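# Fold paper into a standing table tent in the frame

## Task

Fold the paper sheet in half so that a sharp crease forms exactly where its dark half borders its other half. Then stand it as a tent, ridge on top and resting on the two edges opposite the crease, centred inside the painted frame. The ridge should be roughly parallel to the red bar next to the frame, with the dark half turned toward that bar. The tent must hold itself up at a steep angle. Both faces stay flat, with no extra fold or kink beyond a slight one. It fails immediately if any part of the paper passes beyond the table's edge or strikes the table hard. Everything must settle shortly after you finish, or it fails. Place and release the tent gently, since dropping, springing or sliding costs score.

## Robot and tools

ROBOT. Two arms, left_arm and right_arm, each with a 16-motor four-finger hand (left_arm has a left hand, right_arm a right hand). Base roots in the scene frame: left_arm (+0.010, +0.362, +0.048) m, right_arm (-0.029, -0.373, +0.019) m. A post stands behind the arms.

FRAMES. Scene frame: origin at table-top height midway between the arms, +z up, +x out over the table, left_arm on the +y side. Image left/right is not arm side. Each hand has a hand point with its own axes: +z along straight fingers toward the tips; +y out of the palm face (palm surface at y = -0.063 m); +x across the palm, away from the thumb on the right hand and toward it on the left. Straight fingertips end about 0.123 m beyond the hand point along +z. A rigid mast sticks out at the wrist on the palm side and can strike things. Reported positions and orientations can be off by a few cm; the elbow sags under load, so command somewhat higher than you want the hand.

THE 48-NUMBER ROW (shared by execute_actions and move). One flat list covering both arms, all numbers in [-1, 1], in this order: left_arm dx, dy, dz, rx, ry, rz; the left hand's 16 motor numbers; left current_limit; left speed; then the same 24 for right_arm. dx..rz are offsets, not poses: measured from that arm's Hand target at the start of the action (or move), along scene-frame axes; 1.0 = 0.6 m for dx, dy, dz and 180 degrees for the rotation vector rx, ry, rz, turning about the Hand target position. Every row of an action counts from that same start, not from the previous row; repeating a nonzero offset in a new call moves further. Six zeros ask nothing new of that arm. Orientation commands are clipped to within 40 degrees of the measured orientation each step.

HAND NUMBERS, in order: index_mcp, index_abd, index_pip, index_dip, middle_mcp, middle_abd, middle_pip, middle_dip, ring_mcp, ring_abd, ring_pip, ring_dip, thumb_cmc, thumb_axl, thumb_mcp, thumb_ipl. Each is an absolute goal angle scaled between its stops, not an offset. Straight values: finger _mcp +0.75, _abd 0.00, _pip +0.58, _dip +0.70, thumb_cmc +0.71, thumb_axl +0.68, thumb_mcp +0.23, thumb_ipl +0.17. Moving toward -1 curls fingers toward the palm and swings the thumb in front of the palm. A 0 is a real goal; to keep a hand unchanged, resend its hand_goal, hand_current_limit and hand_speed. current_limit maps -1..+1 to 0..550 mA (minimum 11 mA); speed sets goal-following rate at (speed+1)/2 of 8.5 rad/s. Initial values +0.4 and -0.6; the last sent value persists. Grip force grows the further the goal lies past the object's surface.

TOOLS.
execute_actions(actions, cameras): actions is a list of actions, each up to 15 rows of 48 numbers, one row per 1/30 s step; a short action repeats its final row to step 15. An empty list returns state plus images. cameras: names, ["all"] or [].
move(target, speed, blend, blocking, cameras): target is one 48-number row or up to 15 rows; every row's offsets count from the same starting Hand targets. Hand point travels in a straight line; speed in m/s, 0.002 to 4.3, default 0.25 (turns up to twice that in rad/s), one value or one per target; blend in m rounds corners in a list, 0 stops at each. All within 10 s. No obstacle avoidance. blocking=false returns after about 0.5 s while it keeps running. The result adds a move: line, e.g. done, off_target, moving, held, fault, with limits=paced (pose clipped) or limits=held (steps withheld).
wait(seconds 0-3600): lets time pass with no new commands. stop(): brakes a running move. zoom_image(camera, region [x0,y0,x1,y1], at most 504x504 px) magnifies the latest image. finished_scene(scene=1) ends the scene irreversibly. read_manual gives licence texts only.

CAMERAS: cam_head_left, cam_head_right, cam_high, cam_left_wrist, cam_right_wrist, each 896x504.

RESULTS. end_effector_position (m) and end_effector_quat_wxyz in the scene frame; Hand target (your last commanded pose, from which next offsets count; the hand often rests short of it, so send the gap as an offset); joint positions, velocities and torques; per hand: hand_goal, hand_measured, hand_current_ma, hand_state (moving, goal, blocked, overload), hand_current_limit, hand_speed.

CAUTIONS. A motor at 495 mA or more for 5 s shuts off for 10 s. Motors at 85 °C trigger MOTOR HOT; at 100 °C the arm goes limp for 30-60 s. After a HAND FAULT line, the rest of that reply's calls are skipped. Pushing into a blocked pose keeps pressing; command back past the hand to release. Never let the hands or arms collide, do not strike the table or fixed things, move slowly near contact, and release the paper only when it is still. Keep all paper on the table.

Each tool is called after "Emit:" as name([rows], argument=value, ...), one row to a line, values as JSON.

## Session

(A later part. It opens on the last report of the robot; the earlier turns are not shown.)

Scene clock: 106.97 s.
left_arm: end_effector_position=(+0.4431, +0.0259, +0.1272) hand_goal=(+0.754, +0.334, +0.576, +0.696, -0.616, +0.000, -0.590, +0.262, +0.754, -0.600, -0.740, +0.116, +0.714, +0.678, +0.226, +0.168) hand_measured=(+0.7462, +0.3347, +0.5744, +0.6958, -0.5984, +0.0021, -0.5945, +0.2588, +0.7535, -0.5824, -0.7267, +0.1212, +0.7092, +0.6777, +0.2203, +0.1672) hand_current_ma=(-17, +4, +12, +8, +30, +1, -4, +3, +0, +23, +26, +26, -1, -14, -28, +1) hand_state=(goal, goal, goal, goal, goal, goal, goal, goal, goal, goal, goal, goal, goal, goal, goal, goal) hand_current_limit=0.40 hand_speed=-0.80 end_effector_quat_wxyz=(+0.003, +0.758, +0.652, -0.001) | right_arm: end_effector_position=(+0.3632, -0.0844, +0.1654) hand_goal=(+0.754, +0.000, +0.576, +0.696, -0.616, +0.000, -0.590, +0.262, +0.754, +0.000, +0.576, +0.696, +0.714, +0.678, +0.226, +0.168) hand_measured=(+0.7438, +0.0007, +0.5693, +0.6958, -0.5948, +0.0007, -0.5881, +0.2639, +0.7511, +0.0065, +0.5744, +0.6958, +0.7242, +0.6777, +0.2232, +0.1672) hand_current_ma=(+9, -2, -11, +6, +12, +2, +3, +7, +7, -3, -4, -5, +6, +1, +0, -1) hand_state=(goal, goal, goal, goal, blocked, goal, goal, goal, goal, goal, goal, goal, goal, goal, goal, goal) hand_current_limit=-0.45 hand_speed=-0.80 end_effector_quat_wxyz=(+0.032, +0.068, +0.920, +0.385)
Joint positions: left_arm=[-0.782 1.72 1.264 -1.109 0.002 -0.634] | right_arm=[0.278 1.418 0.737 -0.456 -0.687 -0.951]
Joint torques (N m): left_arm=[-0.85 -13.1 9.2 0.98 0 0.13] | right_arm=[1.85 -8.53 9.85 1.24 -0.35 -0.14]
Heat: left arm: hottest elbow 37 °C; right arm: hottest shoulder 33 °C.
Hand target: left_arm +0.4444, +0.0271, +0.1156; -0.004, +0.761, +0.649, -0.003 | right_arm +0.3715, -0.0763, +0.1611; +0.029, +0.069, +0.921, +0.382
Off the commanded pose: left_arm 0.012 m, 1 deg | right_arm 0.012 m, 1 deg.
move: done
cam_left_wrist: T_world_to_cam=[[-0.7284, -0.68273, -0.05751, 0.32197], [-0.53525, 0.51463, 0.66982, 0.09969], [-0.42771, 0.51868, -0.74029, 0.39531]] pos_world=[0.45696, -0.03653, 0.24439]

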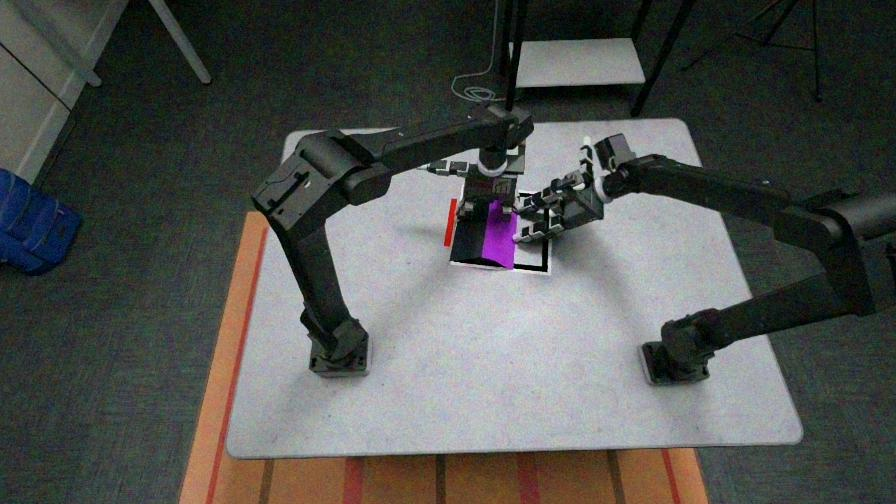

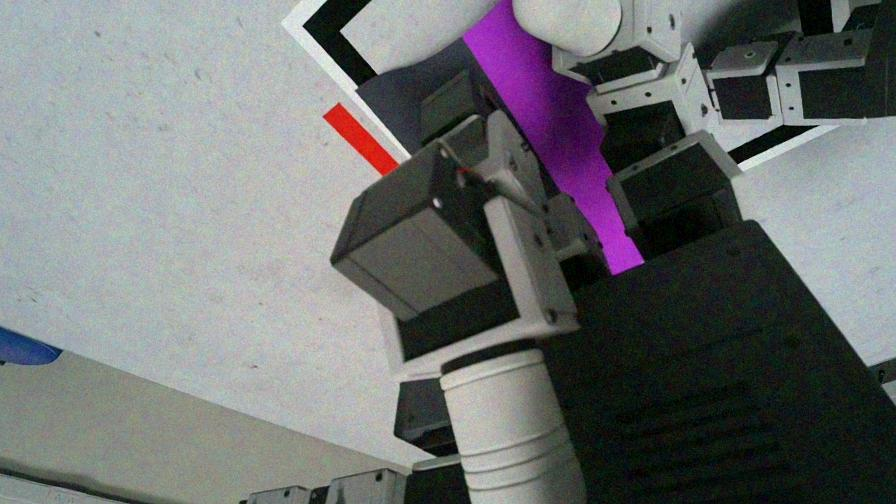

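Emit:
move(target=[0.0,0.0,0.0,0.0,0.0,0, 0.754,0.333,0.576,0.696, -0.616,0,-0.591,0.261, 0.754,-1.0,-0.74,0.116, 0.714,0.678,0.226,0.168, 0.4,-0.8, 0.0,0.0,0.0,0.0,0.0,0.0, 0.754,0.95,0.576,0.696, -0.616,0,-0.591,0.261, 0.754,0,0.576,0.696, 0.714,0.678,0.226,0.168, -0.45,-0.88], cameras=["cam_head_left","cam_high"], speed=0.03)

Emit:
zoom_image(camera="cam_head_left", region=[440, 160, 560, 270])

Emit:
zoom_image(camera="cam_high", region=[390, 210, 530, 330])

Scene clock: 109.77 s.
left_arm: end_effector_position=(+0.4431, +0.0259, +0.1272) hand_goal=(+0.754, +0.334, +0.576, +0.696, -0.616, +0.000, -0.590, +0.262, +0.754, -1.000, -0.740, +0.116, +0.714, +0.678, +0.226, +0.168) hand_measured=(+0.7462, +0.3362, +0.5744, +0.6945, -0.5984, +0.0021, -0.5945, +0.2588, +0.7535, -0.9839, -0.7267, +0.1225, +0.7079, +0.6767, +0.2203, +0.1681) hand_current_ma=(-18, +1, +13, +10, +40, -2, -4, -8, +13, +30, +34, +18, -5, -5, -24, +5) hand_state=(goal, goal, goal, goal, goal, goal, goal, goal, goal, goal, goal, goal, goal, goal, goal, goal) hand_current_limit=0.40 hand_speed=-0.80 end_effector_quat_wxyz=(+0.003, +0.758, +0.652, -0.001) | right_arm: end_effector_position=(+0.3626, -0.0831, +0.1633) hand_goal=(+0.754, +0.950, +0.576, +0.696, -0.616, +0.000, -0.590, +0.262, +0.754, +0.000, +0.576, +0.696, +0.714, +0.678, +0.226, +0.168) hand_measured=(+0.7595, +0.9237, +0.5770, +0.6920, -0.5948, -0.0008, -0.5881, +0.2639, +0.7402, +0.0212, +0.5667, +0.6958, +0.7242, +0.6777, +0.2232, +0.1681) hand_current_ma=(+11, -1, -10, +7, +11, +7, +2, +5, +6, -1, +0, -2, +9, +2, +3, -3) hand_state=(goal, blocked, goal, goal, blocked, goal, goal, goal, goal, blocked, goal, goal, goal, goal, goal, goal) hand_current_limit=-0.45 hand_speed=-0.88 end_effector_quat_wxyz=(+0.029, +0.069, +0.920, +0.384)
Joint positions: left_arm=[-0.782 1.72 1.264 -1.109 0.002 -0.634] | right_arm=[0.282 1.423 0.737 -0.456 -0.687 -0.947]
Joint torques (N m): left_arm=[-0.85 -13.04 9.21 0.99 0.01 0.13] | right_arm=[1.44 -8.94 9.83 1.21 -0.37 -0.19]
Heat: left arm: hottest elbow 36 °C; right arm: hottest shoulder 33 °C.
Hand target: left_arm +0.4444, +0.0271, +0.1156; -0.004, +0.761, +0.649, -0.003 | right_arm +0.3715, -0.0763, +0.1611; +0.029, +0.069, +0.921, +0.382
Off the commanded pose: left_arm 0.012 m, 1 deg | right_arm 0.011 m, 0 deg.
move: done

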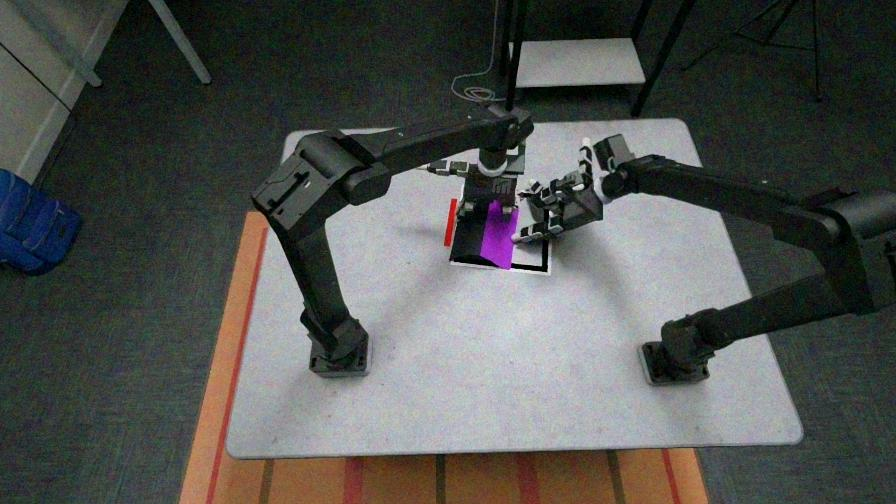

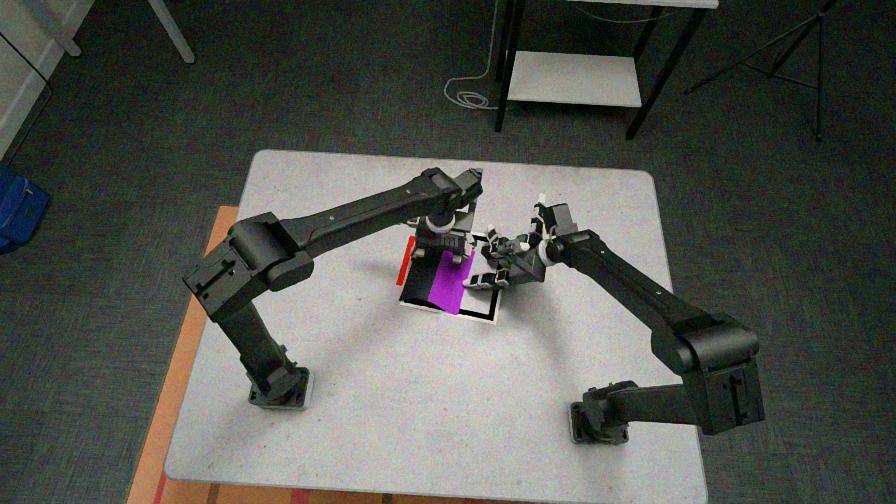

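Scaled by 4.200 from the camera's image (finer frame: 1280x720).

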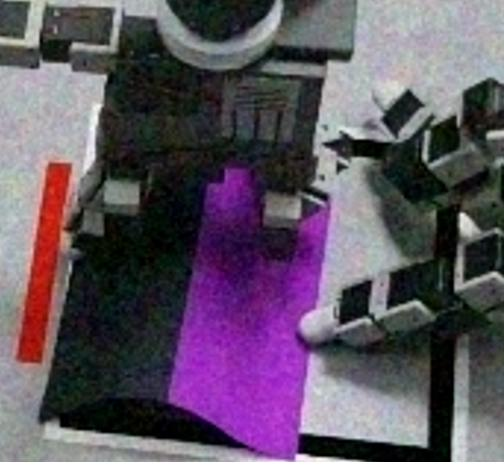

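Scaled by 3.600 from the camera's image (finer frame: 1280x720).

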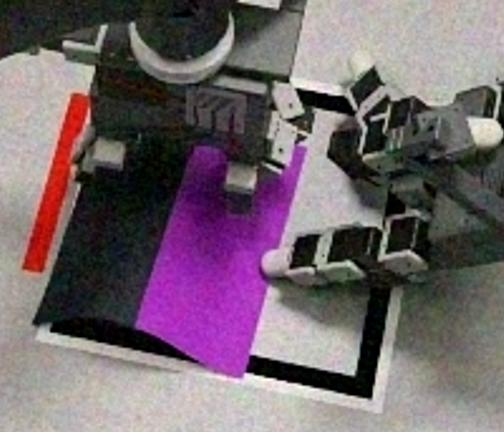

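Emit:
move([
  [0.0,0.0,0.0,0.0,0.0,0, 0.754,0.333,0.576,0.696, -0.616,0,-0.591,0.261, 0.754,-1.0,0.576,0.696, 0.714,0.678,0.226,0.168, 0.4,-0.8, 0.0,0.0,0.0,0.0,0.0,0.0, 0.754,0.95,0.576,0.696, -0.616,0,-0.591,0.261, 0.754,0,0.576,0.696, 0.714,0.678,0.226,0.168, -0.45,-0.88],
  [0.0,0.0,0.0,0.0,0.0,0, 0.754,0.333,0.576,0.696, -0.616,0,-0.591,0.261, 0.754,-0.6,0.576,0.696, 0.714,0.678,0.226,0.168, 0.4,-0.9, 0.0,0.0,0.0,0.0,0.0,0.0, 0.754,0.95,0.576,0.696, -0.616,0,-0.591,0.261, 0.754,0,0.576,0.696, 0.714,0.678,0.226,0.168, -0.45,-0.88],
], cameras=["cam_head_left","cam_head_right","cam_high"], speed=0.03)

Emit:
zoom_image(camera="cam_head_left", region=[440, 160, 560, 270])

Emit:
zoom_image(camera="cam_high", region=[390, 210, 530, 330])

Scene clock: 114.40 s.
left_arm: end_effector_position=(+0.4431, +0.0259, +0.1272) hand_goal=(+0.754, +0.334, +0.576, +0.696, -0.616, +0.000, -0.590, +0.262, +0.754, -0.600, +0.576, +0.696, +0.714, +0.678, +0.226, +0.168) hand_measured=(+0.7462, +0.3347, +0.5744, +0.6945, -0.5984, +0.0021, -0.5945, +0.2588, +0.7474, -0.6000, +0.5705, +0.6971, +0.7092, +0.6777, +0.2203, +0.1672) hand_current_ma=(-9, +7, +5, +9, +34, +9, -4, -4, +0, +16, +4, +11, -1, -9, -22, -7) hand_state=(goal, goal, goal, goal, goal, goal, goal, goal, goal, goal, goal, goal, goal, goal, goal, goal) hand_current_limit=0.40 hand_speed=-0.90 end_effector_quat_wxyz=(+0.003, +0.758, +0.652, -0.001) | right_arm: end_effector_position=(+0.3626, -0.0831, +0.1633) hand_goal=(+0.754, +0.950, +0.576, +0.696, -0.616, +0.000, -0.590, +0.262, +0.754, +0.000, +0.576, +0.696, +0.714, +0.678, +0.226, +0.168) hand_measured=(+0.7595, +0.9237, +0.5770, +0.6932, -0.5948, -0.0008, -0.5894, +0.2639, +0.7402, +0.0227, +0.5667, +0.6945, +0.7242, +0.6777, +0.2232, +0.1681) hand_current_ma=(+9, -2, -7, +3, +12, +2, +3, +9, +5, -1, -3, -3, +5, -2, -1, +1) hand_state=(goal, blocked, goal, goal, blocked, goal, goal, goal, goal, blocked, goal, goal, goal, goal, goal, goal) hand_current_limit=-0.45 hand_speed=-0.88 end_effector_quat_wxyz=(+0.029, +0.069, +0.920, +0.384)
Joint positions: left_arm=[-0.782 1.72 1.264 -1.109 0.002 -0.634] | right_arm=[0.282 1.423 0.737 -0.456 -0.687 -0.946]
Joint torques (N m): left_arm=[-0.91 -13.1 9.2 0.99 0.03 0.13] | right_arm=[1.38 -8.88 9.88 1.18 -0.38 -0.23]
Heat: left arm: hottest elbow 36 °C; right arm: hottest shoulder 33 °C.
Hand target: left_arm +0.4444, +0.0271, +0.1156; -0.004, +0.761, +0.649, -0.003 | right_arm +0.3715, -0.0763, +0.1611; +0.029, +0.069, +0.921, +0.382
Off the commanded pose: left_arm 0.012 m, 1 deg | right_arm 0.011 m, 0 deg.
move: done; target 2's new numbers were sent with left_arm's hand 0.012 m and 1 deg from that target

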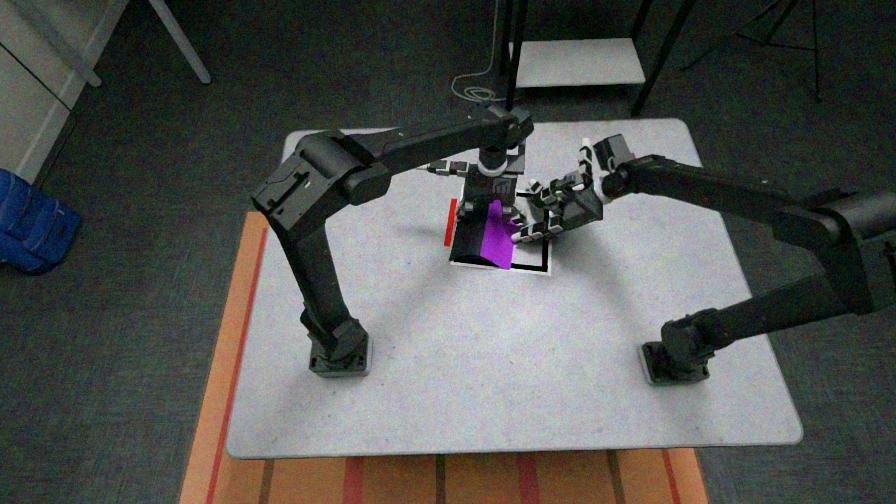

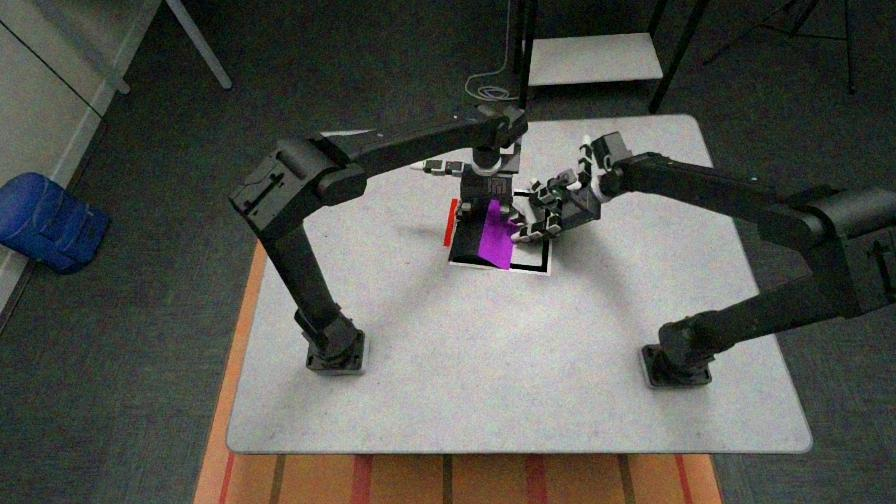

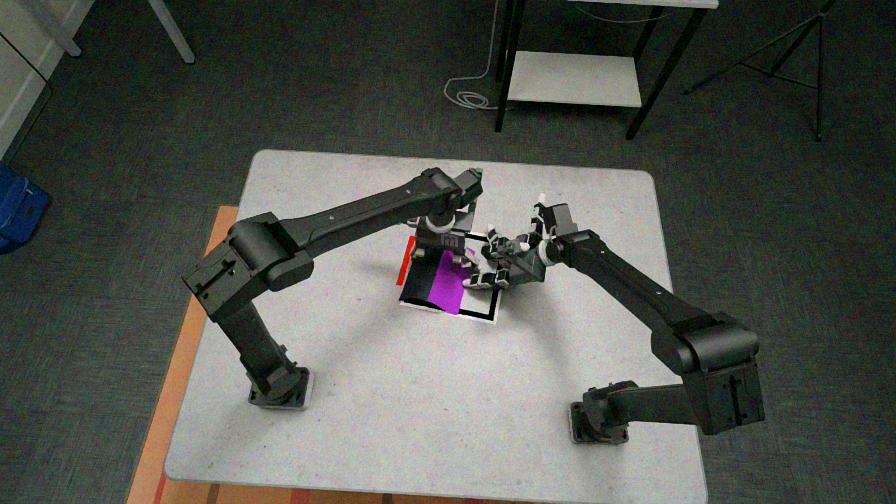

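Scaled by 4.200 from the camera's image (finer frame: 1280x720).

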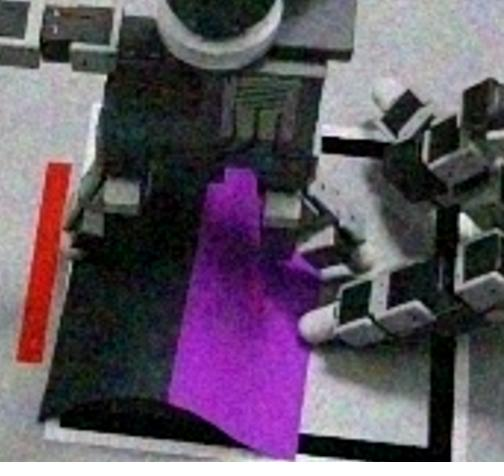

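Scaled by 3.600 from the camera's image (finer frame: 1280x720).

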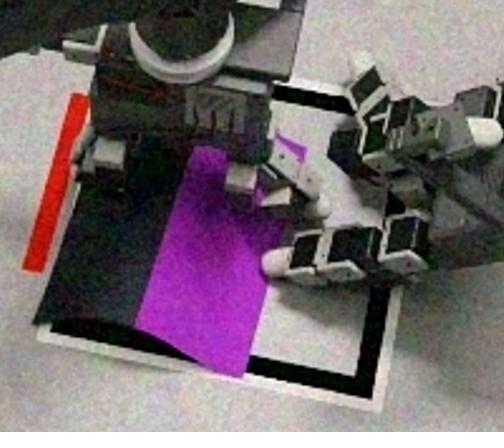

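Emit:
move(target=[0.0,0.0,0.0,0.0,0.0,0, 0.754,0.333,0.576,0.696, -0.616,0,-0.591,0.261, 0.754,-0.42,0.576,0.696, 0.714,0.678,0.226,0.168, 0.4,-0.95, 0.0,0.0,0.0,0.0,0.0,0.0, 0.754,0.95,0.576,0.696, -0.616,0,-0.591,0.261, 0.754,0,0.576,0.696, 0.714,0.678,0.226,0.168, -0.45,-0.88], cameras=["cam_head_left","cam_high"], speed=0.03)

Emit:
zoom_image(camera="cam_head_left", region=[440, 160, 560, 270])

Scene clock: 115.90 s.
left_arm: end_effector_position=(+0.4431, +0.0259, +0.1272) hand_goal=(+0.754, +0.334, +0.576, +0.696, -0.616, +0.000, -0.590, +0.262, +0.754, -0.420, +0.576, +0.696, +0.714, +0.678, +0.226, +0.168) hand_measured=(+0.7474, +0.3347, +0.5744, +0.6945, -0.5984, +0.0021, -0.5945, +0.2588, +0.7474, -0.4213, +0.5718, +0.6971, +0.7092, +0.6777, +0.2203, +0.1672) hand_current_ma=(-21, +0, -5, +12, +30, -3, -12, +4, -2, +5, +1, +4, -7, -6, -13, +5) hand_state=(goal, goal, goal, goal, goal, goal, goal, goal, goal, goal, goal, goal, goal, goal, goal, goal) hand_current_limit=0.40 hand_speed=-0.95 end_effector_quat_wxyz=(+0.003, +0.758, +0.652, -0.001) | right_arm: end_effector_position=(+0.3626, -0.0831, +0.1633) hand_goal=(+0.754, +0.950, +0.576, +0.696, -0.616, +0.000, -0.590, +0.262, +0.754, +0.000, +0.576, +0.696, +0.714, +0.678, +0.226, +0.168) hand_measured=(+0.7595, +0.9237, +0.5770, +0.6920, -0.5948, -0.0008, -0.5894, +0.2652, +0.7402, +0.0227, +0.5667, +0.6945, +0.7242, +0.6777, +0.2232, +0.1672) hand_current_ma=(+6, +2, -4, +2, +14, +3, +7, +9, +1, -4, -7, -3, +4, -2, -4, +1) hand_state=(goal, blocked, goal, goal, blocked, goal, goal, goal, goal, blocked, goal, goal, goal, goal, goal, goal) hand_current_limit=-0.45 hand_speed=-0.88 end_effector_quat_wxyz=(+0.029, +0.069, +0.920, +0.384)
Joint positions: left_arm=[-0.782 1.72 1.264 -1.109 0.002 -0.634] | right_arm=[0.282 1.423 0.737 -0.456 -0.687 -0.946]
Joint torques (N m): left_arm=[-0.85 -13.1 9.2 0.98 0.02 0.13] | right_arm=[1.2 -8.94 9.83 1.2 -0.35 -0.19]
Heat: left arm: hottest elbow 36 °C; right arm: hottest shoulder 33 °C.
Hand target: left_arm +0.4444, +0.0271, +0.1156; -0.004, +0.761, +0.649, -0.003 | right_arm +0.3715, -0.0763, +0.1611; +0.029, +0.069, +0.921, +0.382
Off the commanded pose: left_arm 0.012 m, 1 deg | right_arm 0.011 m, 0 deg.
move: done

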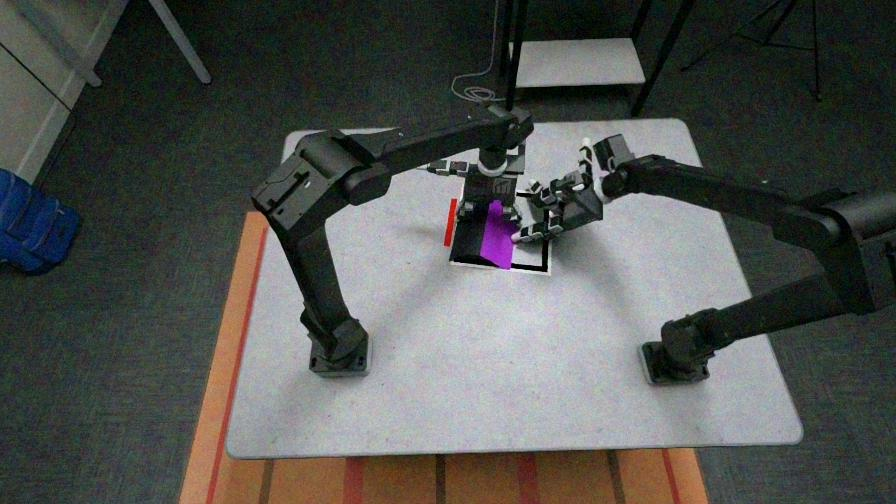

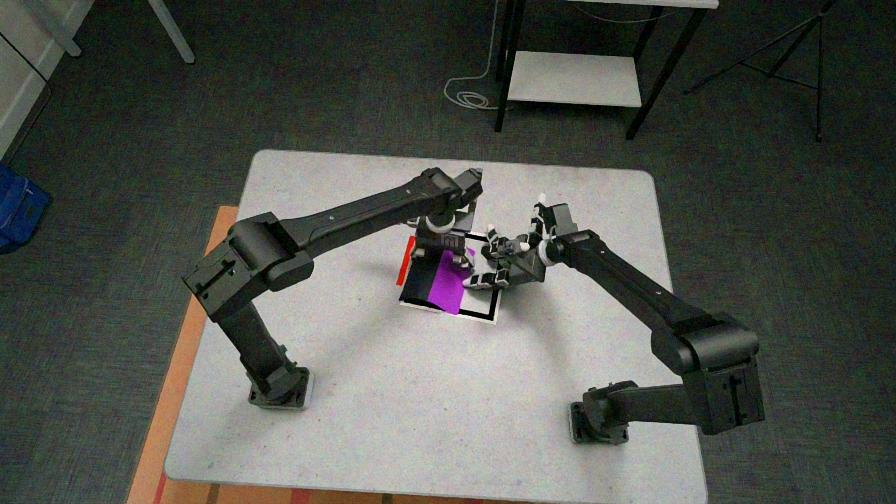

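Scaled by 4.200 from the camera's image (finer frame: 1280x720).

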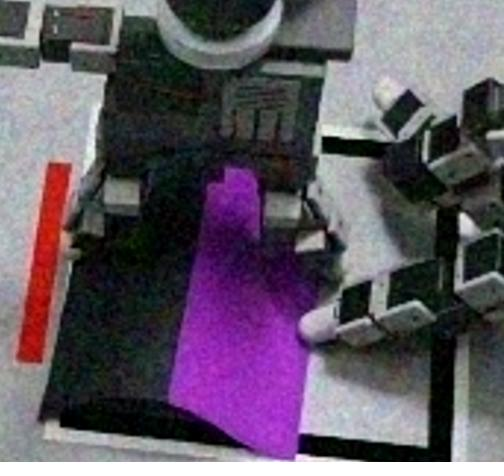

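Emit:
move(target=[0.0,0.0,0.0,0.0,0.0,0, 0.754,0.333,0.576,0.696, -0.616,0,-0.591,0.261, 0.754,-0.34,0.576,0.696, 0.714,0.678,0.226,0.168, 0.4,-0.96, 0.0,0.0,0.0,0.0,0.0,0.0, 0.754,0.95,0.576,0.696, -0.616,0,-0.591,0.261, 0.754,0,0.576,0.696, 0.714,0.678,0.226,0.168, -0.45,-0.88], cameras=["cam_head_left","cam_high"], speed=0.03)

Emit:
zoom_image(camera="cam_head_left", region=[440, 160, 560, 270])

Emit:
zoom_image(camera="cam_high", region=[390, 210, 530, 330])

Scene clock: 117.07 s.
left_arm: end_effector_position=(+0.4431, +0.0259, +0.1272) hand_goal=(+0.754, +0.334, +0.576, +0.696, -0.616, +0.000, -0.590, +0.262, +0.754, -0.340, +0.576, +0.696, +0.714, +0.678, +0.226, +0.168) hand_measured=(+0.7462, +0.3347, +0.5757, +0.6958, -0.5984, +0.0021, -0.5945, +0.2588, +0.7474, -0.3436, +0.5718, +0.6971, +0.7092, +0.6777, +0.2203, +0.1672) hand_current_ma=(-29, +1, +6, +7, +31, -2, +2, -6, -4, +13, +8, +0, -8, -7, -30, -9) hand_state=(goal, goal, goal, goal, goal, goal, goal, goal, goal, goal, goal, goal, goal, goal, goal, goal) hand_current_limit=0.40 hand_speed=-0.96 end_effector_quat_wxyz=(+0.003, +0.758, +0.652, -0.001) | right_arm: end_effector_position=(+0.3626, -0.0831, +0.1633) hand_goal=(+0.754, +0.950, +0.576, +0.696, -0.616, +0.000, -0.590, +0.262, +0.754, +0.000, +0.576, +0.696, +0.714, +0.678, +0.226, +0.168) hand_measured=(+0.7595, +0.9237, +0.5770, +0.6932, -0.5948, -0.0008, -0.5894, +0.2639, +0.7402, +0.0227, +0.5667, +0.6945, +0.7242, +0.6777, +0.2232, +0.1681) hand_current_ma=(+6, -2, -11, +1, +11, +4, +2, +5, +5, -8, -2, -3, +5, +1, -1, -1) hand_state=(goal, blocked, goal, goal, blocked, goal, goal, goal, goal, blocked, goal, goal, goal, goal, goal, goal) hand_current_limit=-0.45 hand_speed=-0.88 end_effector_quat_wxyz=(+0.029, +0.069, +0.920, +0.384)
Joint positions: left_arm=[-0.782 1.72 1.264 -1.109 0.002 -0.634] | right_arm=[0.282 1.423 0.737 -0.456 -0.687 -0.946]
Joint torques (N m): left_arm=[-0.85 -13.04 9.2 0.98 0.02 0.13] | right_arm=[1.32 -8.7 9.83 1.26 -0.38 -0.16]
Heat: left arm: hottest elbow 36 °C; right arm: hottest shoulder 33 °C.
Hand target: left_arm +0.4444, +0.0271, +0.1156; -0.004, +0.761, +0.649, -0.003 | right_arm +0.3715, -0.0763, +0.1611; +0.029, +0.069, +0.921, +0.382
Off the commanded pose: left_arm 0.012 m, 1 deg | right_arm 0.011 m, 0 deg.
move: done

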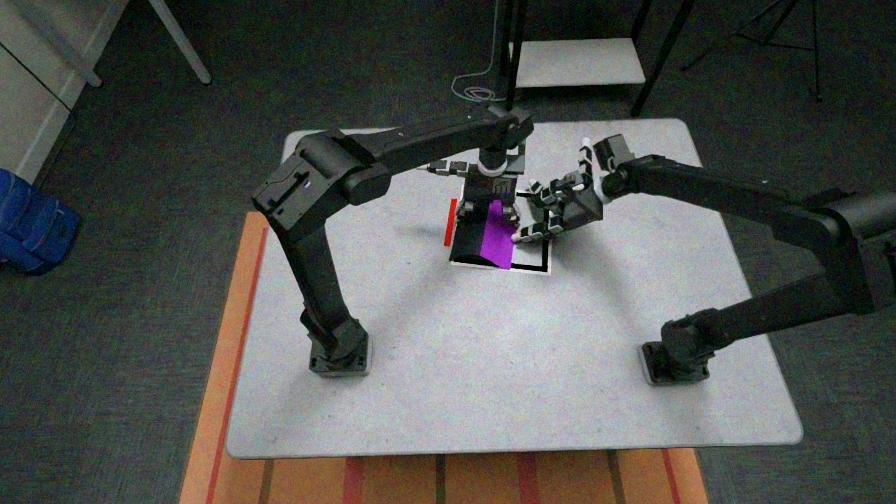

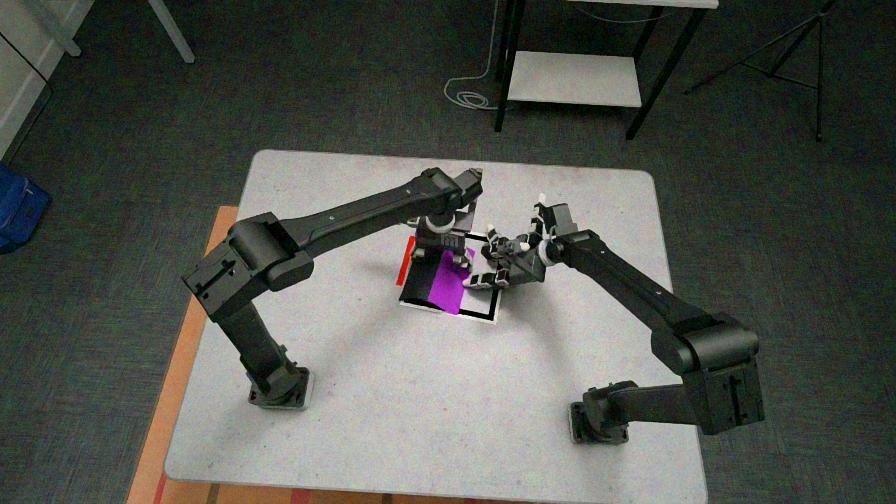

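Scaled by 4.200 from the camera's image (finer frame: 1280x720).

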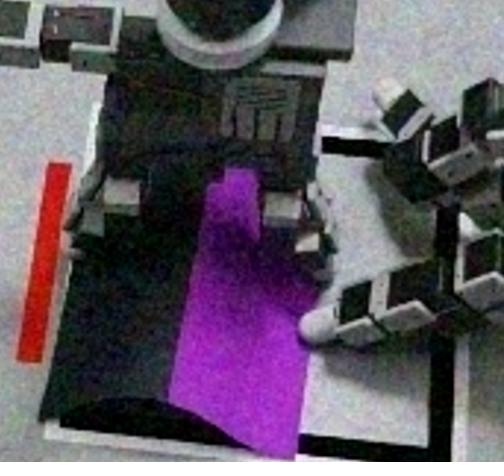

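Scaled by 3.600 from the camera's image (finer frame: 1280x720).

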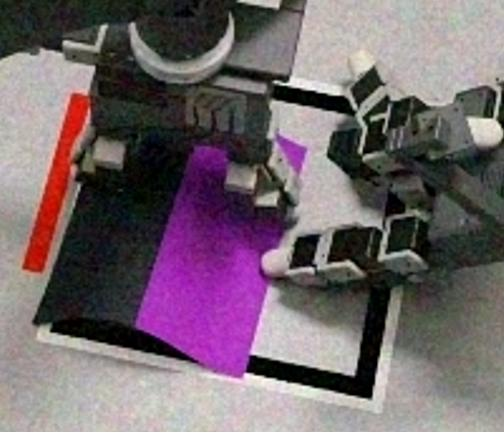

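Emit:
move(target=[0.0,0.0,0.0,0.0,0.0,0, 0.754,0.333,0.576,0.696, -0.616,0,-0.591,0.261, 0.754,-0.333,0.576,0.696, 0.714,0.678,0.226,0.168, 0.4,-0.96, -0.02,-0.1,0.03,0.0,0.0,0.0, 0.754,0.95,0.576,0.696, -0.616,0,-0.591,0.261, 0.754,0,0.576,0.696, 0.714,0.678,0.226,0.168, -0.45,-0.88], cameras=["cam_head_left","cam_high"], speed=0.05)

Emit:
zoom_image(camera="cam_head_left", region=[440, 160, 560, 270])

Emit:
zoom_image(camera="cam_high", region=[390, 210, 530, 330])

Scene clock: 119.57 s.
left_arm: end_effector_position=(+0.4431, +0.0259, +0.1272) hand_goal=(+0.754, +0.334, +0.576, +0.696, -0.616, +0.000, -0.590, +0.262, +0.754, -0.332, +0.576, +0.696, +0.714, +0.678, +0.226, +0.168) hand_measured=(+0.7462, +0.3347, +0.5744, +0.6958, -0.5984, +0.0021, -0.5945, +0.2588, +0.7486, -0.3363, +0.5705, +0.6971, +0.7092, +0.6767, +0.2203, +0.1681) hand_current_ma=(-20, -1, -1, +9, +30, -3, -2, -3, -10, +6, +1, +12, -6, -6, -10, +7) hand_state=(goal, goal, goal, goal, goal, goal, goal, goal, goal, goal, goal, goal, goal, goal, goal, goal) hand_current_limit=0.40 hand_speed=-0.96 end_effector_quat_wxyz=(+0.003, +0.758, +0.652, -0.001) | right_arm: end_effector_position=(+0.3587, -0.1348, +0.1718) hand_goal=(+0.754, +0.950, +0.576, +0.696, -0.616, +0.000, -0.590, +0.262, +0.754, +0.000, +0.576, +0.696, +0.714, +0.678, +0.226, +0.168) hand_measured=(+0.7595, +0.9237, +0.5770, +0.6932, -0.5948, -0.0008, -0.5894, +0.2652, +0.7607, +0.0109, +0.5731, +0.6894, +0.7242, +0.6777, +0.2232, +0.1681) hand_current_ma=(+6, +0, -3, +4, +7, +5, +2, +9, +5, -3, +0, -6, +6, +1, -5, +0) hand_state=(goal, blocked, goal, goal, blocked, goal, goal, goal, goal, goal, goal, goal, goal, goal, goal, goal) hand_current_limit=-0.45 hand_speed=-0.88 end_effector_quat_wxyz=(+0.021, +0.075, +0.922, +0.380)
Joint positions: left_arm=[-0.782 1.72 1.264 -1.109 0.002 -0.634] | right_arm=[0.143 1.376 0.737 -0.632 -0.732 -1.113]
Joint torques (N m): left_arm=[-0.91 -13.04 9.2 0.98 0.02 0.13] | right_arm=[-0.32 -11.75 8.16 0.24 -0.79 -0.45]
Heat: left arm: hottest elbow 36 °C; right arm: hottest shoulder 33 °C.
Hand target: left_arm +0.4444, +0.0271, +0.1156; -0.004, +0.761, +0.649, -0.003 | right_arm +0.3596, -0.1363, +0.1792; +0.029, +0.069, +0.921, +0.382
Off the commanded pose: left_arm 0.012 m, 1 deg | right_arm 0.007 m, 1 deg.
move: done

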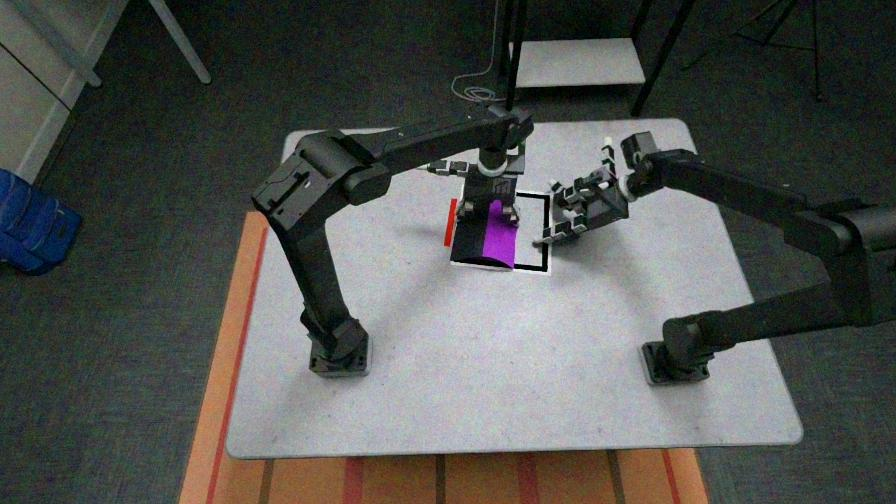

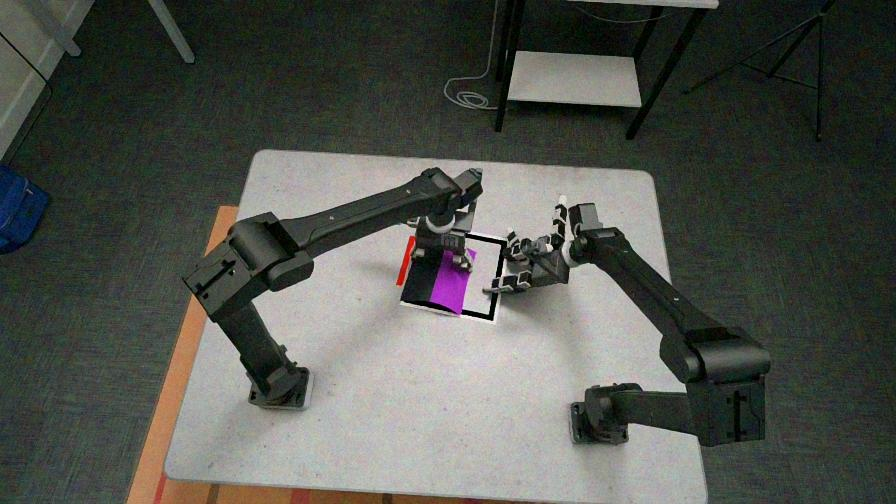

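Scaled by 4.200 from the camera's image (finer frame: 1280x720).

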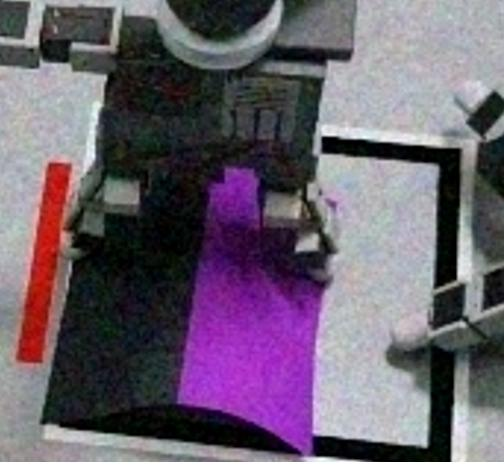

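Scaled by 3.600 from the camera's image (finer frame: 1280x720).

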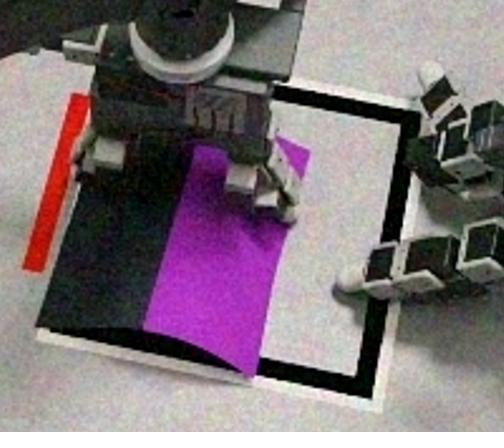

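Emit:
execute_actions([
  [[0,0,0,0,0,0, 0.788,0.308,0.489,0.746, -0.616,0,-0.591,0.261, 0.788,-0.308,0.489,0.746, 0.714,0.678,0.226,0.168, 0.4,-0.9, 0,0,0,0,0,0, 0.754,0.95,0.576,0.696, -0.616,0,-0.591,0.261, 0.754,0,0.576,0.696, 0.714,0.678,0.226,0.168, -0.45,-0.88]],
  [[0,0,0,0,0,0, 0.822,0.283,0.394,0.797, -0.616,0,-0.591,0.261, 0.822,-0.283,0.394,0.797, 0.714,0.678,0.226,0.168, 0.4,-0.9, 0,0,0,0,0,0, 0.754,0.95,0.576,0.696, -0.616,0,-0.591,0.261, 0.754,0,0.576,0.696, 0.714,0.678,0.226,0.168, -0.45,-0.88]],
  [[0,0,0,0,0,0, 0.856,0.258,0.307,0.848, -0.616,0,-0.591,0.261, 0.856,-0.258,0.307,0.848, 0.714,0.678,0.226,0.168, 0.4,-0.9, 0,0,0,0,0,0, 0.754,0.95,0.576,0.696, -0.616,0,-0.591,0.261, 0.754,0,0.576,0.696, 0.714,0.678,0.226,0.168, -0.45,-0.88]],
  [[0,0,0,0,0,0, 0.890,0.233,0.212,0.899, -0.616,0,-0.591,0.261, 0.890,-0.233,0.212,0.899, 0.714,0.678,0.226,0.168, 0.4,-0.9, 0,0,0,0,0,0, 0.754,0.95,0.576,0.696, -0.616,0,-0.591,0.261, 0.754,0,0.576,0.696, 0.714,0.678,0.226,0.168, -0.45,-0.88]],
], cameras=["cam_head_left","cam_high"])

Emit:
zoom_image(camera="cam_head_left", region=[440, 160, 560, 270])

Emit:
zoom_image(camera="cam_high", region=[390, 210, 530, 330])

Scene clock: 124.17 s.
left_arm: end_effector_position=(+0.4433, +0.0256, +0.1273) hand_goal=(+0.890, +0.234, +0.212, +0.900, -0.616, +0.000, -0.590, +0.262, +0.890, -0.232, +0.212, +0.900, +0.714, +0.678, +0.226, +0.168) hand_measured=(+0.8861, +0.2820, +0.2241, +0.9009, -0.5984, +0.0021, -0.5945, +0.2588, +0.8765, -0.2440, +0.2215, +0.8984, +0.7092, +0.6767, +0.2203, +0.1681) hand_current_ma=(-10, +63, +28, +6, +35, -7, -11, -5, -19, +1, +19, +20, -4, +3, -11, -4) hand_state=(goal, blocked, goal, goal, goal, goal, goal, goal, goal, goal, goal, goal, goal, goal, goal, goal) hand_current_limit=0.40 hand_speed=-0.90 end_effector_quat_wxyz=(+0.003, +0.758, +0.652, -0.001) | right_arm: end_effector_position=(+0.3587, -0.1348, +0.1718) hand_goal=(+0.754, +0.950, +0.576, +0.696, -0.616, +0.000, -0.590, +0.262, +0.754, +0.000, +0.576, +0.696, +0.714, +0.678, +0.226, +0.168) hand_measured=(+0.7595, +0.9237, +0.5770, +0.6932, -0.5948, -0.0008, -0.5894, +0.2639, +0.7595, +0.0109, +0.5731, +0.6894, +0.7242, +0.6767, +0.2232, +0.1681) hand_current_ma=(+14, -3, -8, +4, +9, +2, +3, +10, +6, -5, -2, +0, +6, -5, +0, +1) hand_state=(goal, blocked, goal, goal, blocked, goal, goal, goal, goal, goal, goal, goal, goal, goal, goal, goal) hand_current_limit=-0.45 hand_speed=-0.88 end_effector_quat_wxyz=(+0.021, +0.075, +0.922, +0.380)
Joint positions: left_arm=[-0.782 1.72 1.264 -1.108 0.002 -0.634] | right_arm=[0.143 1.376 0.737 -0.632 -0.732 -1.113]
Joint torques (N m): left_arm=[-0.85 -13.1 9.18 0.94 0.03 0.13] | right_arm=[-0.56 -11.99 8.17 0.25 -0.84 -0.39]
Heat: left arm: hottest elbow 36 °C; right arm: hottest shoulder 33 °C.
Hand target: left_arm +0.4444, +0.0271, +0.1156; -0.004, +0.761, +0.649, -0.003 | right_arm +0.3596, -0.1363, +0.1792; +0.029, +0.069, +0.921, +0.382
Off the commanded pose: left_arm 0.012 m, 1 deg | right_arm 0.008 m, 1 deg.
Step readings (end_effector_position of left_arm | right_arm):
0: (+0.4431, +0.0259, +0.1272) | (+0.3587, -0.1348, +0.1718)
1: (+0.4431, +0.0259, +0.1272) | (+0.3587, -0.1348, +0.1718)
2: (+0.4431, +0.0259, +0.1272) | (+0.3587, -0.1348, +0.1718)
4: (+0.4432, +0.0257, +0.1273) | (+0.3587, -0.1348, +0.1718)
8: (+0.4433, +0.0256, +0.1273) | (+0.3587, -0.1348, +0.1718)
15: (+0.4433, +0.0256, +0.1273) | (+0.3587, -0.1348, +0.1718)
16: (+0.4433, +0.0256, +0.1273) | (+0.3587, -0.1348, +0.1718)
17: (+0.4433, +0.0256, +0.1273) | (+0.3587, -0.1348, +0.1718)
19: (+0.4433, +0.0256, +0.1273) | (+0.3587, -0.1348, +0.1718)
23: (+0.4433, +0.0256, +0.1273) | (+0.3587, -0.1348, +0.1718)
30: (+0.4433, +0.0256, +0.1273) | (+0.3587, -0.1348, +0.1718)
31: (+0.4433, +0.0256, +0.1273) | (+0.3587, -0.1348, +0.1718)
32: (+0.4433, +0.0256, +0.1273) | (+0.3587, -0.1348, +0.1718)
34: (+0.4433, +0.0256, +0.1273) | (+0.3587, -0.1348, +0.1718)
38: (+0.4433, +0.0256, +0.1273) | (+0.3587, -0.1348, +0.1718)
45: (+0.4433, +0.0256, +0.1273) | (+0.3587, -0.1348, +0.1718)
46: (+0.4433, +0.0256, +0.1273) | (+0.3587, -0.1348, +0.1718)
47: (+0.4433, +0.0256, +0.1273) | (+0.3587, -0.1348, +0.1718)
49: (+0.4433, +0.0256, +0.1273) | (+0.3587, -0.1348, +0.1718)
53: (+0.4433, +0.0256, +0.1273) | (+0.3587, -0.1348, +0.1718)
60: (+0.4433, +0.0256, +0.1273) | (+0.3587, -0.1348, +0.1718)

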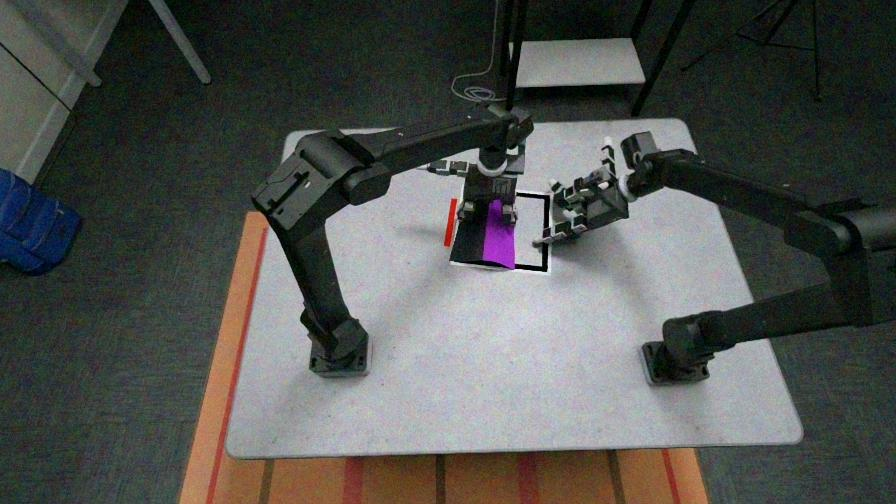

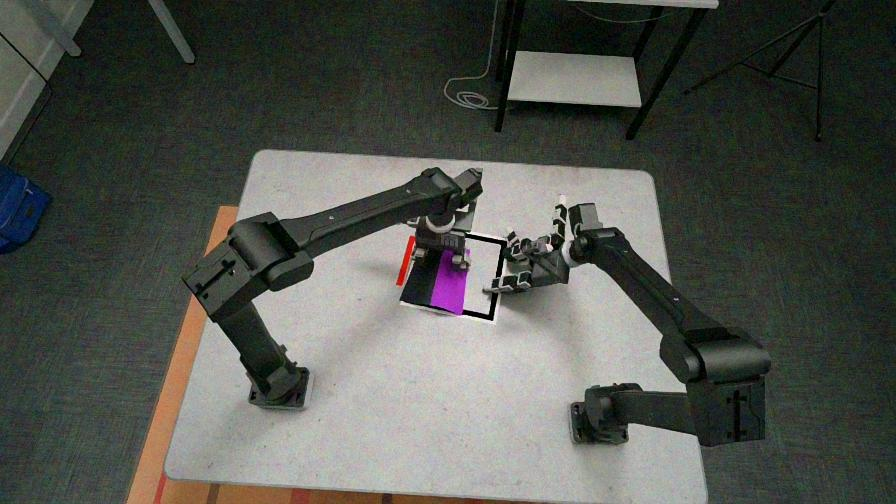

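Scaled by 4.200 from the camera's image (finer frame: 1280x720).

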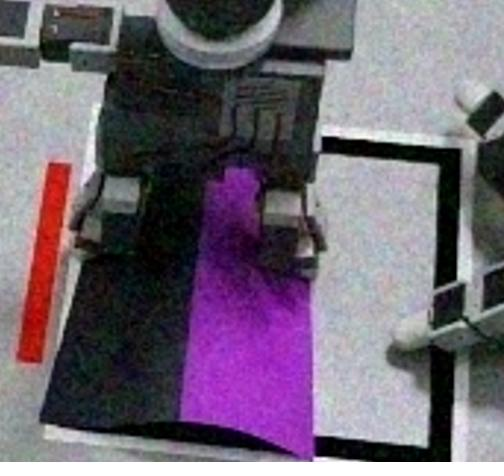

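Scaled by 3.600 from the camera's image (finer frame: 1280x720).

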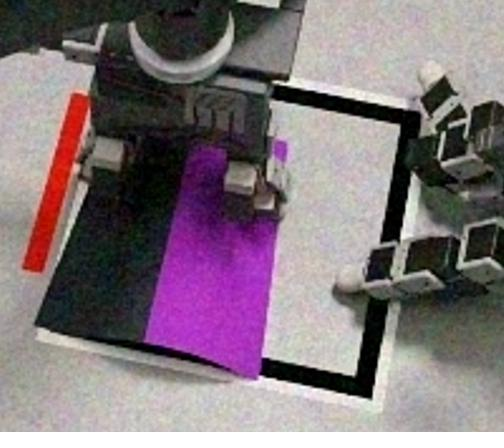

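Emit:
move([
  [0,0,0,0,0,0, 0.890,0.233,0.212,0.899, -0.616,0,-0.591,0.261, 0.890,-0.233,0.212,0.899, 0.714,0.678,0.226,0.168, 0.4,-0.9, -0.316,-0.0228,0.2013,-0.1664,-0.1219,0.1583, 0.754,0.5,0.576,0.696, -0.616,0,-0.591,0.261, 0.754,-0.5,0.576,0.696, -0.571,0.678,0.226,0.168, 0.0,-0.6],
  [0,0,0,0,0,0, 0.890,0.233,0.212,0.899, -0.616,0,-0.591,0.261, 0.890,-0.233,0.212,0.899, 0.714,0.678,0.226,0.168, 0.4,-0.9, -0.3827,0.2772,0.1347,-0.4159,-0.3048,0.3958, 0.754,0.5,0.576,0.696, -0.616,0,-0.591,0.261, 0.754,-0.5,0.576,0.696, -0.571,0.678,0.226,0.168, 0.0,-0.6],
], blend=0.05, speed=0.2, cameras=["cam_head_left","cam_head_right","cam_high"])

Emit:
zoom_image(camera="cam_head_left", region=[420, 150, 560, 290])

Scene clock: 142.53 s.
left_arm: end_effector_position=(+0.4433, +0.0256, +0.1273) hand_goal=(+0.890, +0.234, +0.212, +0.900, -0.616, +0.000, -0.590, +0.262, +0.890, -0.232, +0.212, +0.900, +0.714, +0.678, +0.226, +0.168) hand_measured=(+0.8849, +0.2820, +0.2241, +0.8996, -0.5996, +0.0021, -0.5945, +0.2588, +0.8765, -0.2440, +0.2215, +0.8984, +0.7092, +0.6777, +0.2203, +0.1672) hand_current_ma=(-16, +54, +24, +4, +36, -1, -2, -5, -19, +5, +17, +0, -3, -10, -18, -1) hand_state=(goal, blocked, goal, goal, goal, goal, goal, goal, goal, goal, goal, goal, goal, goal, goal, goal) hand_current_limit=0.40 hand_speed=-0.90 end_effector_quat_wxyz=(+0.003, +0.758, +0.652, -0.001) | right_arm: end_effector_position=(+0.1278, +0.0188, +0.2461) hand_goal=(+0.754, +0.500, +0.576, +0.696, -0.616, +0.000, -0.590, +0.262, +0.754, -0.500, +0.576, +0.696, -0.570, +0.678, +0.226, +0.168) hand_measured=(+0.7426, +0.4944, +0.5667, +0.6932, -0.5948, -0.0066, -0.5843, +0.2639, +0.7438, -0.4872, +0.5667, +0.6907, -0.5667, +0.6767, +0.2222, +0.1681) hand_current_ma=(+7, +3, -6, +3, +10, +5, +3, +9, +4, -3, -5, -2, +3, +5, -5, -3) hand_state=(goal, goal, goal, goal, blocked, goal, goal, goal, goal, goal, goal, goal, goal, goal, goal, goal) hand_current_limit=0.00 hand_speed=-0.60 end_effector_quat_wxyz=(+0.214, -0.609, +0.717, -0.265)
Joint positions: left_arm=[-0.782 1.72 1.264 -1.108 0.002 -0.634] | right_arm=[1.258 1.359 1.29 -1.428 0.691 -1.711]
Joint torques (N m): left_arm=[-0.85 -13.04 9.18 0.92 0.02 0.13] | right_arm=[0.26 -10.93 12.93 -0.39 0.69 -0.33]
Heat: left arm: hottest elbow 35 °C; right arm: hottest elbow 33 °C.
Hand target: left_arm +0.4444, +0.0271, +0.1156; -0.004, +0.761, +0.649, -0.003 | right_arm +0.1299, +0.0301, +0.2600; +0.223, -0.611, +0.714, -0.260
Off the commanded pose: left_arm 0.012 m, 1 deg | right_arm 0.018 m, 1 deg.
move: off_target (right_arm)

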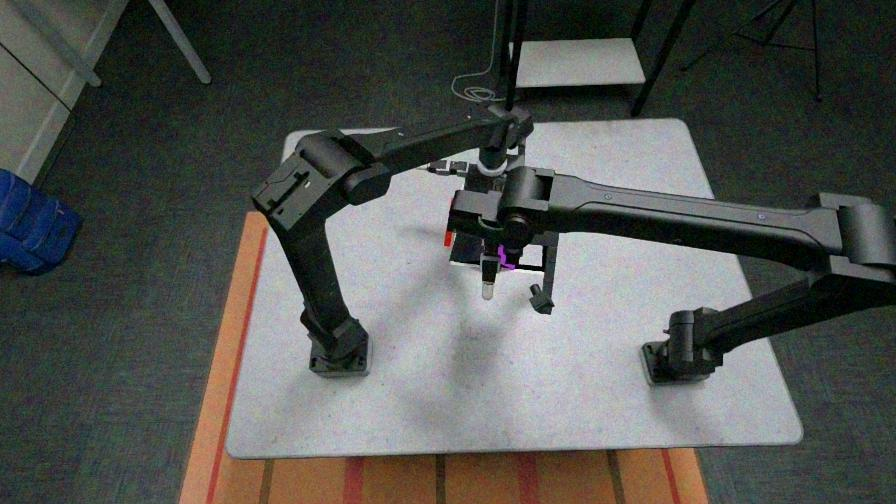

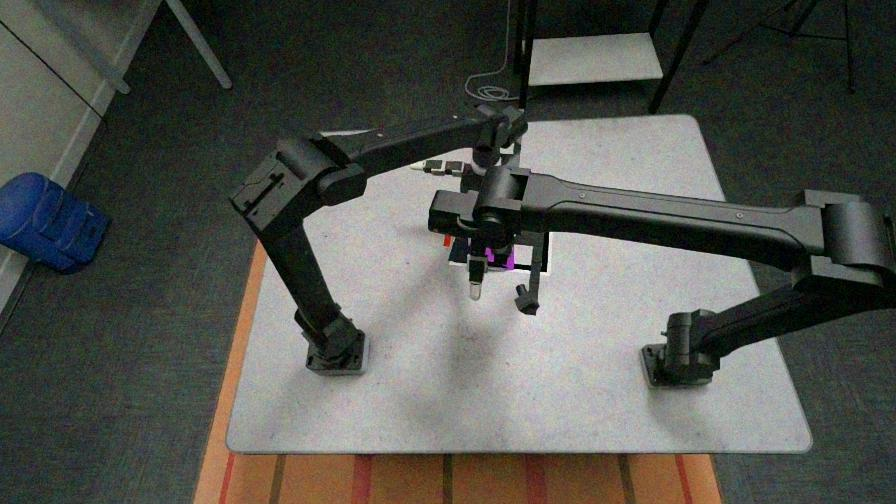

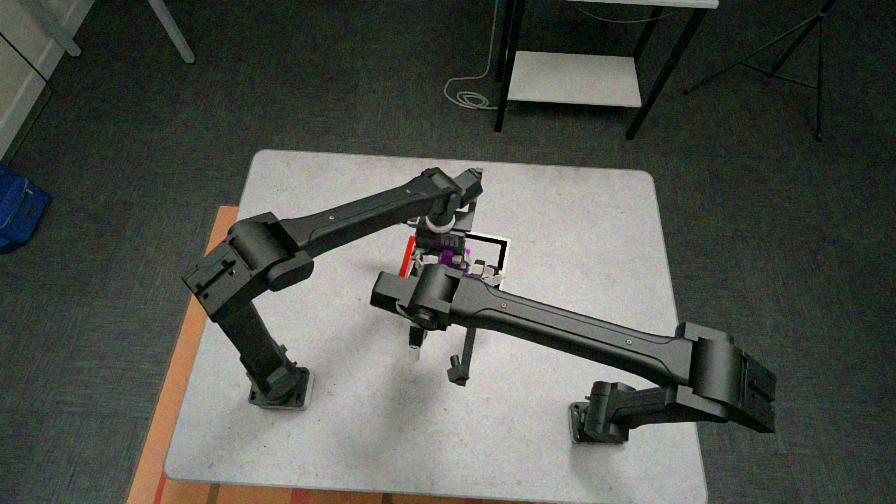

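Scaled by 3.600 from the camera's image (finer frame: 1280x720).

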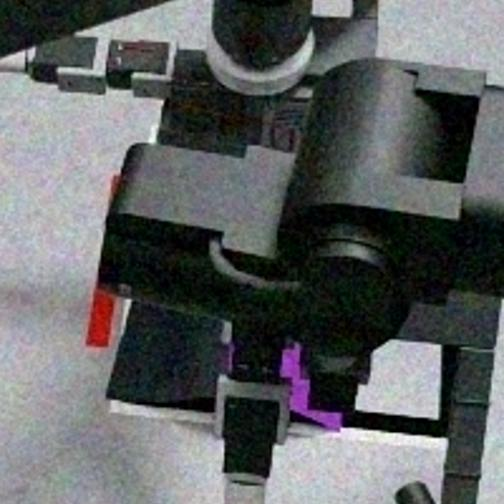

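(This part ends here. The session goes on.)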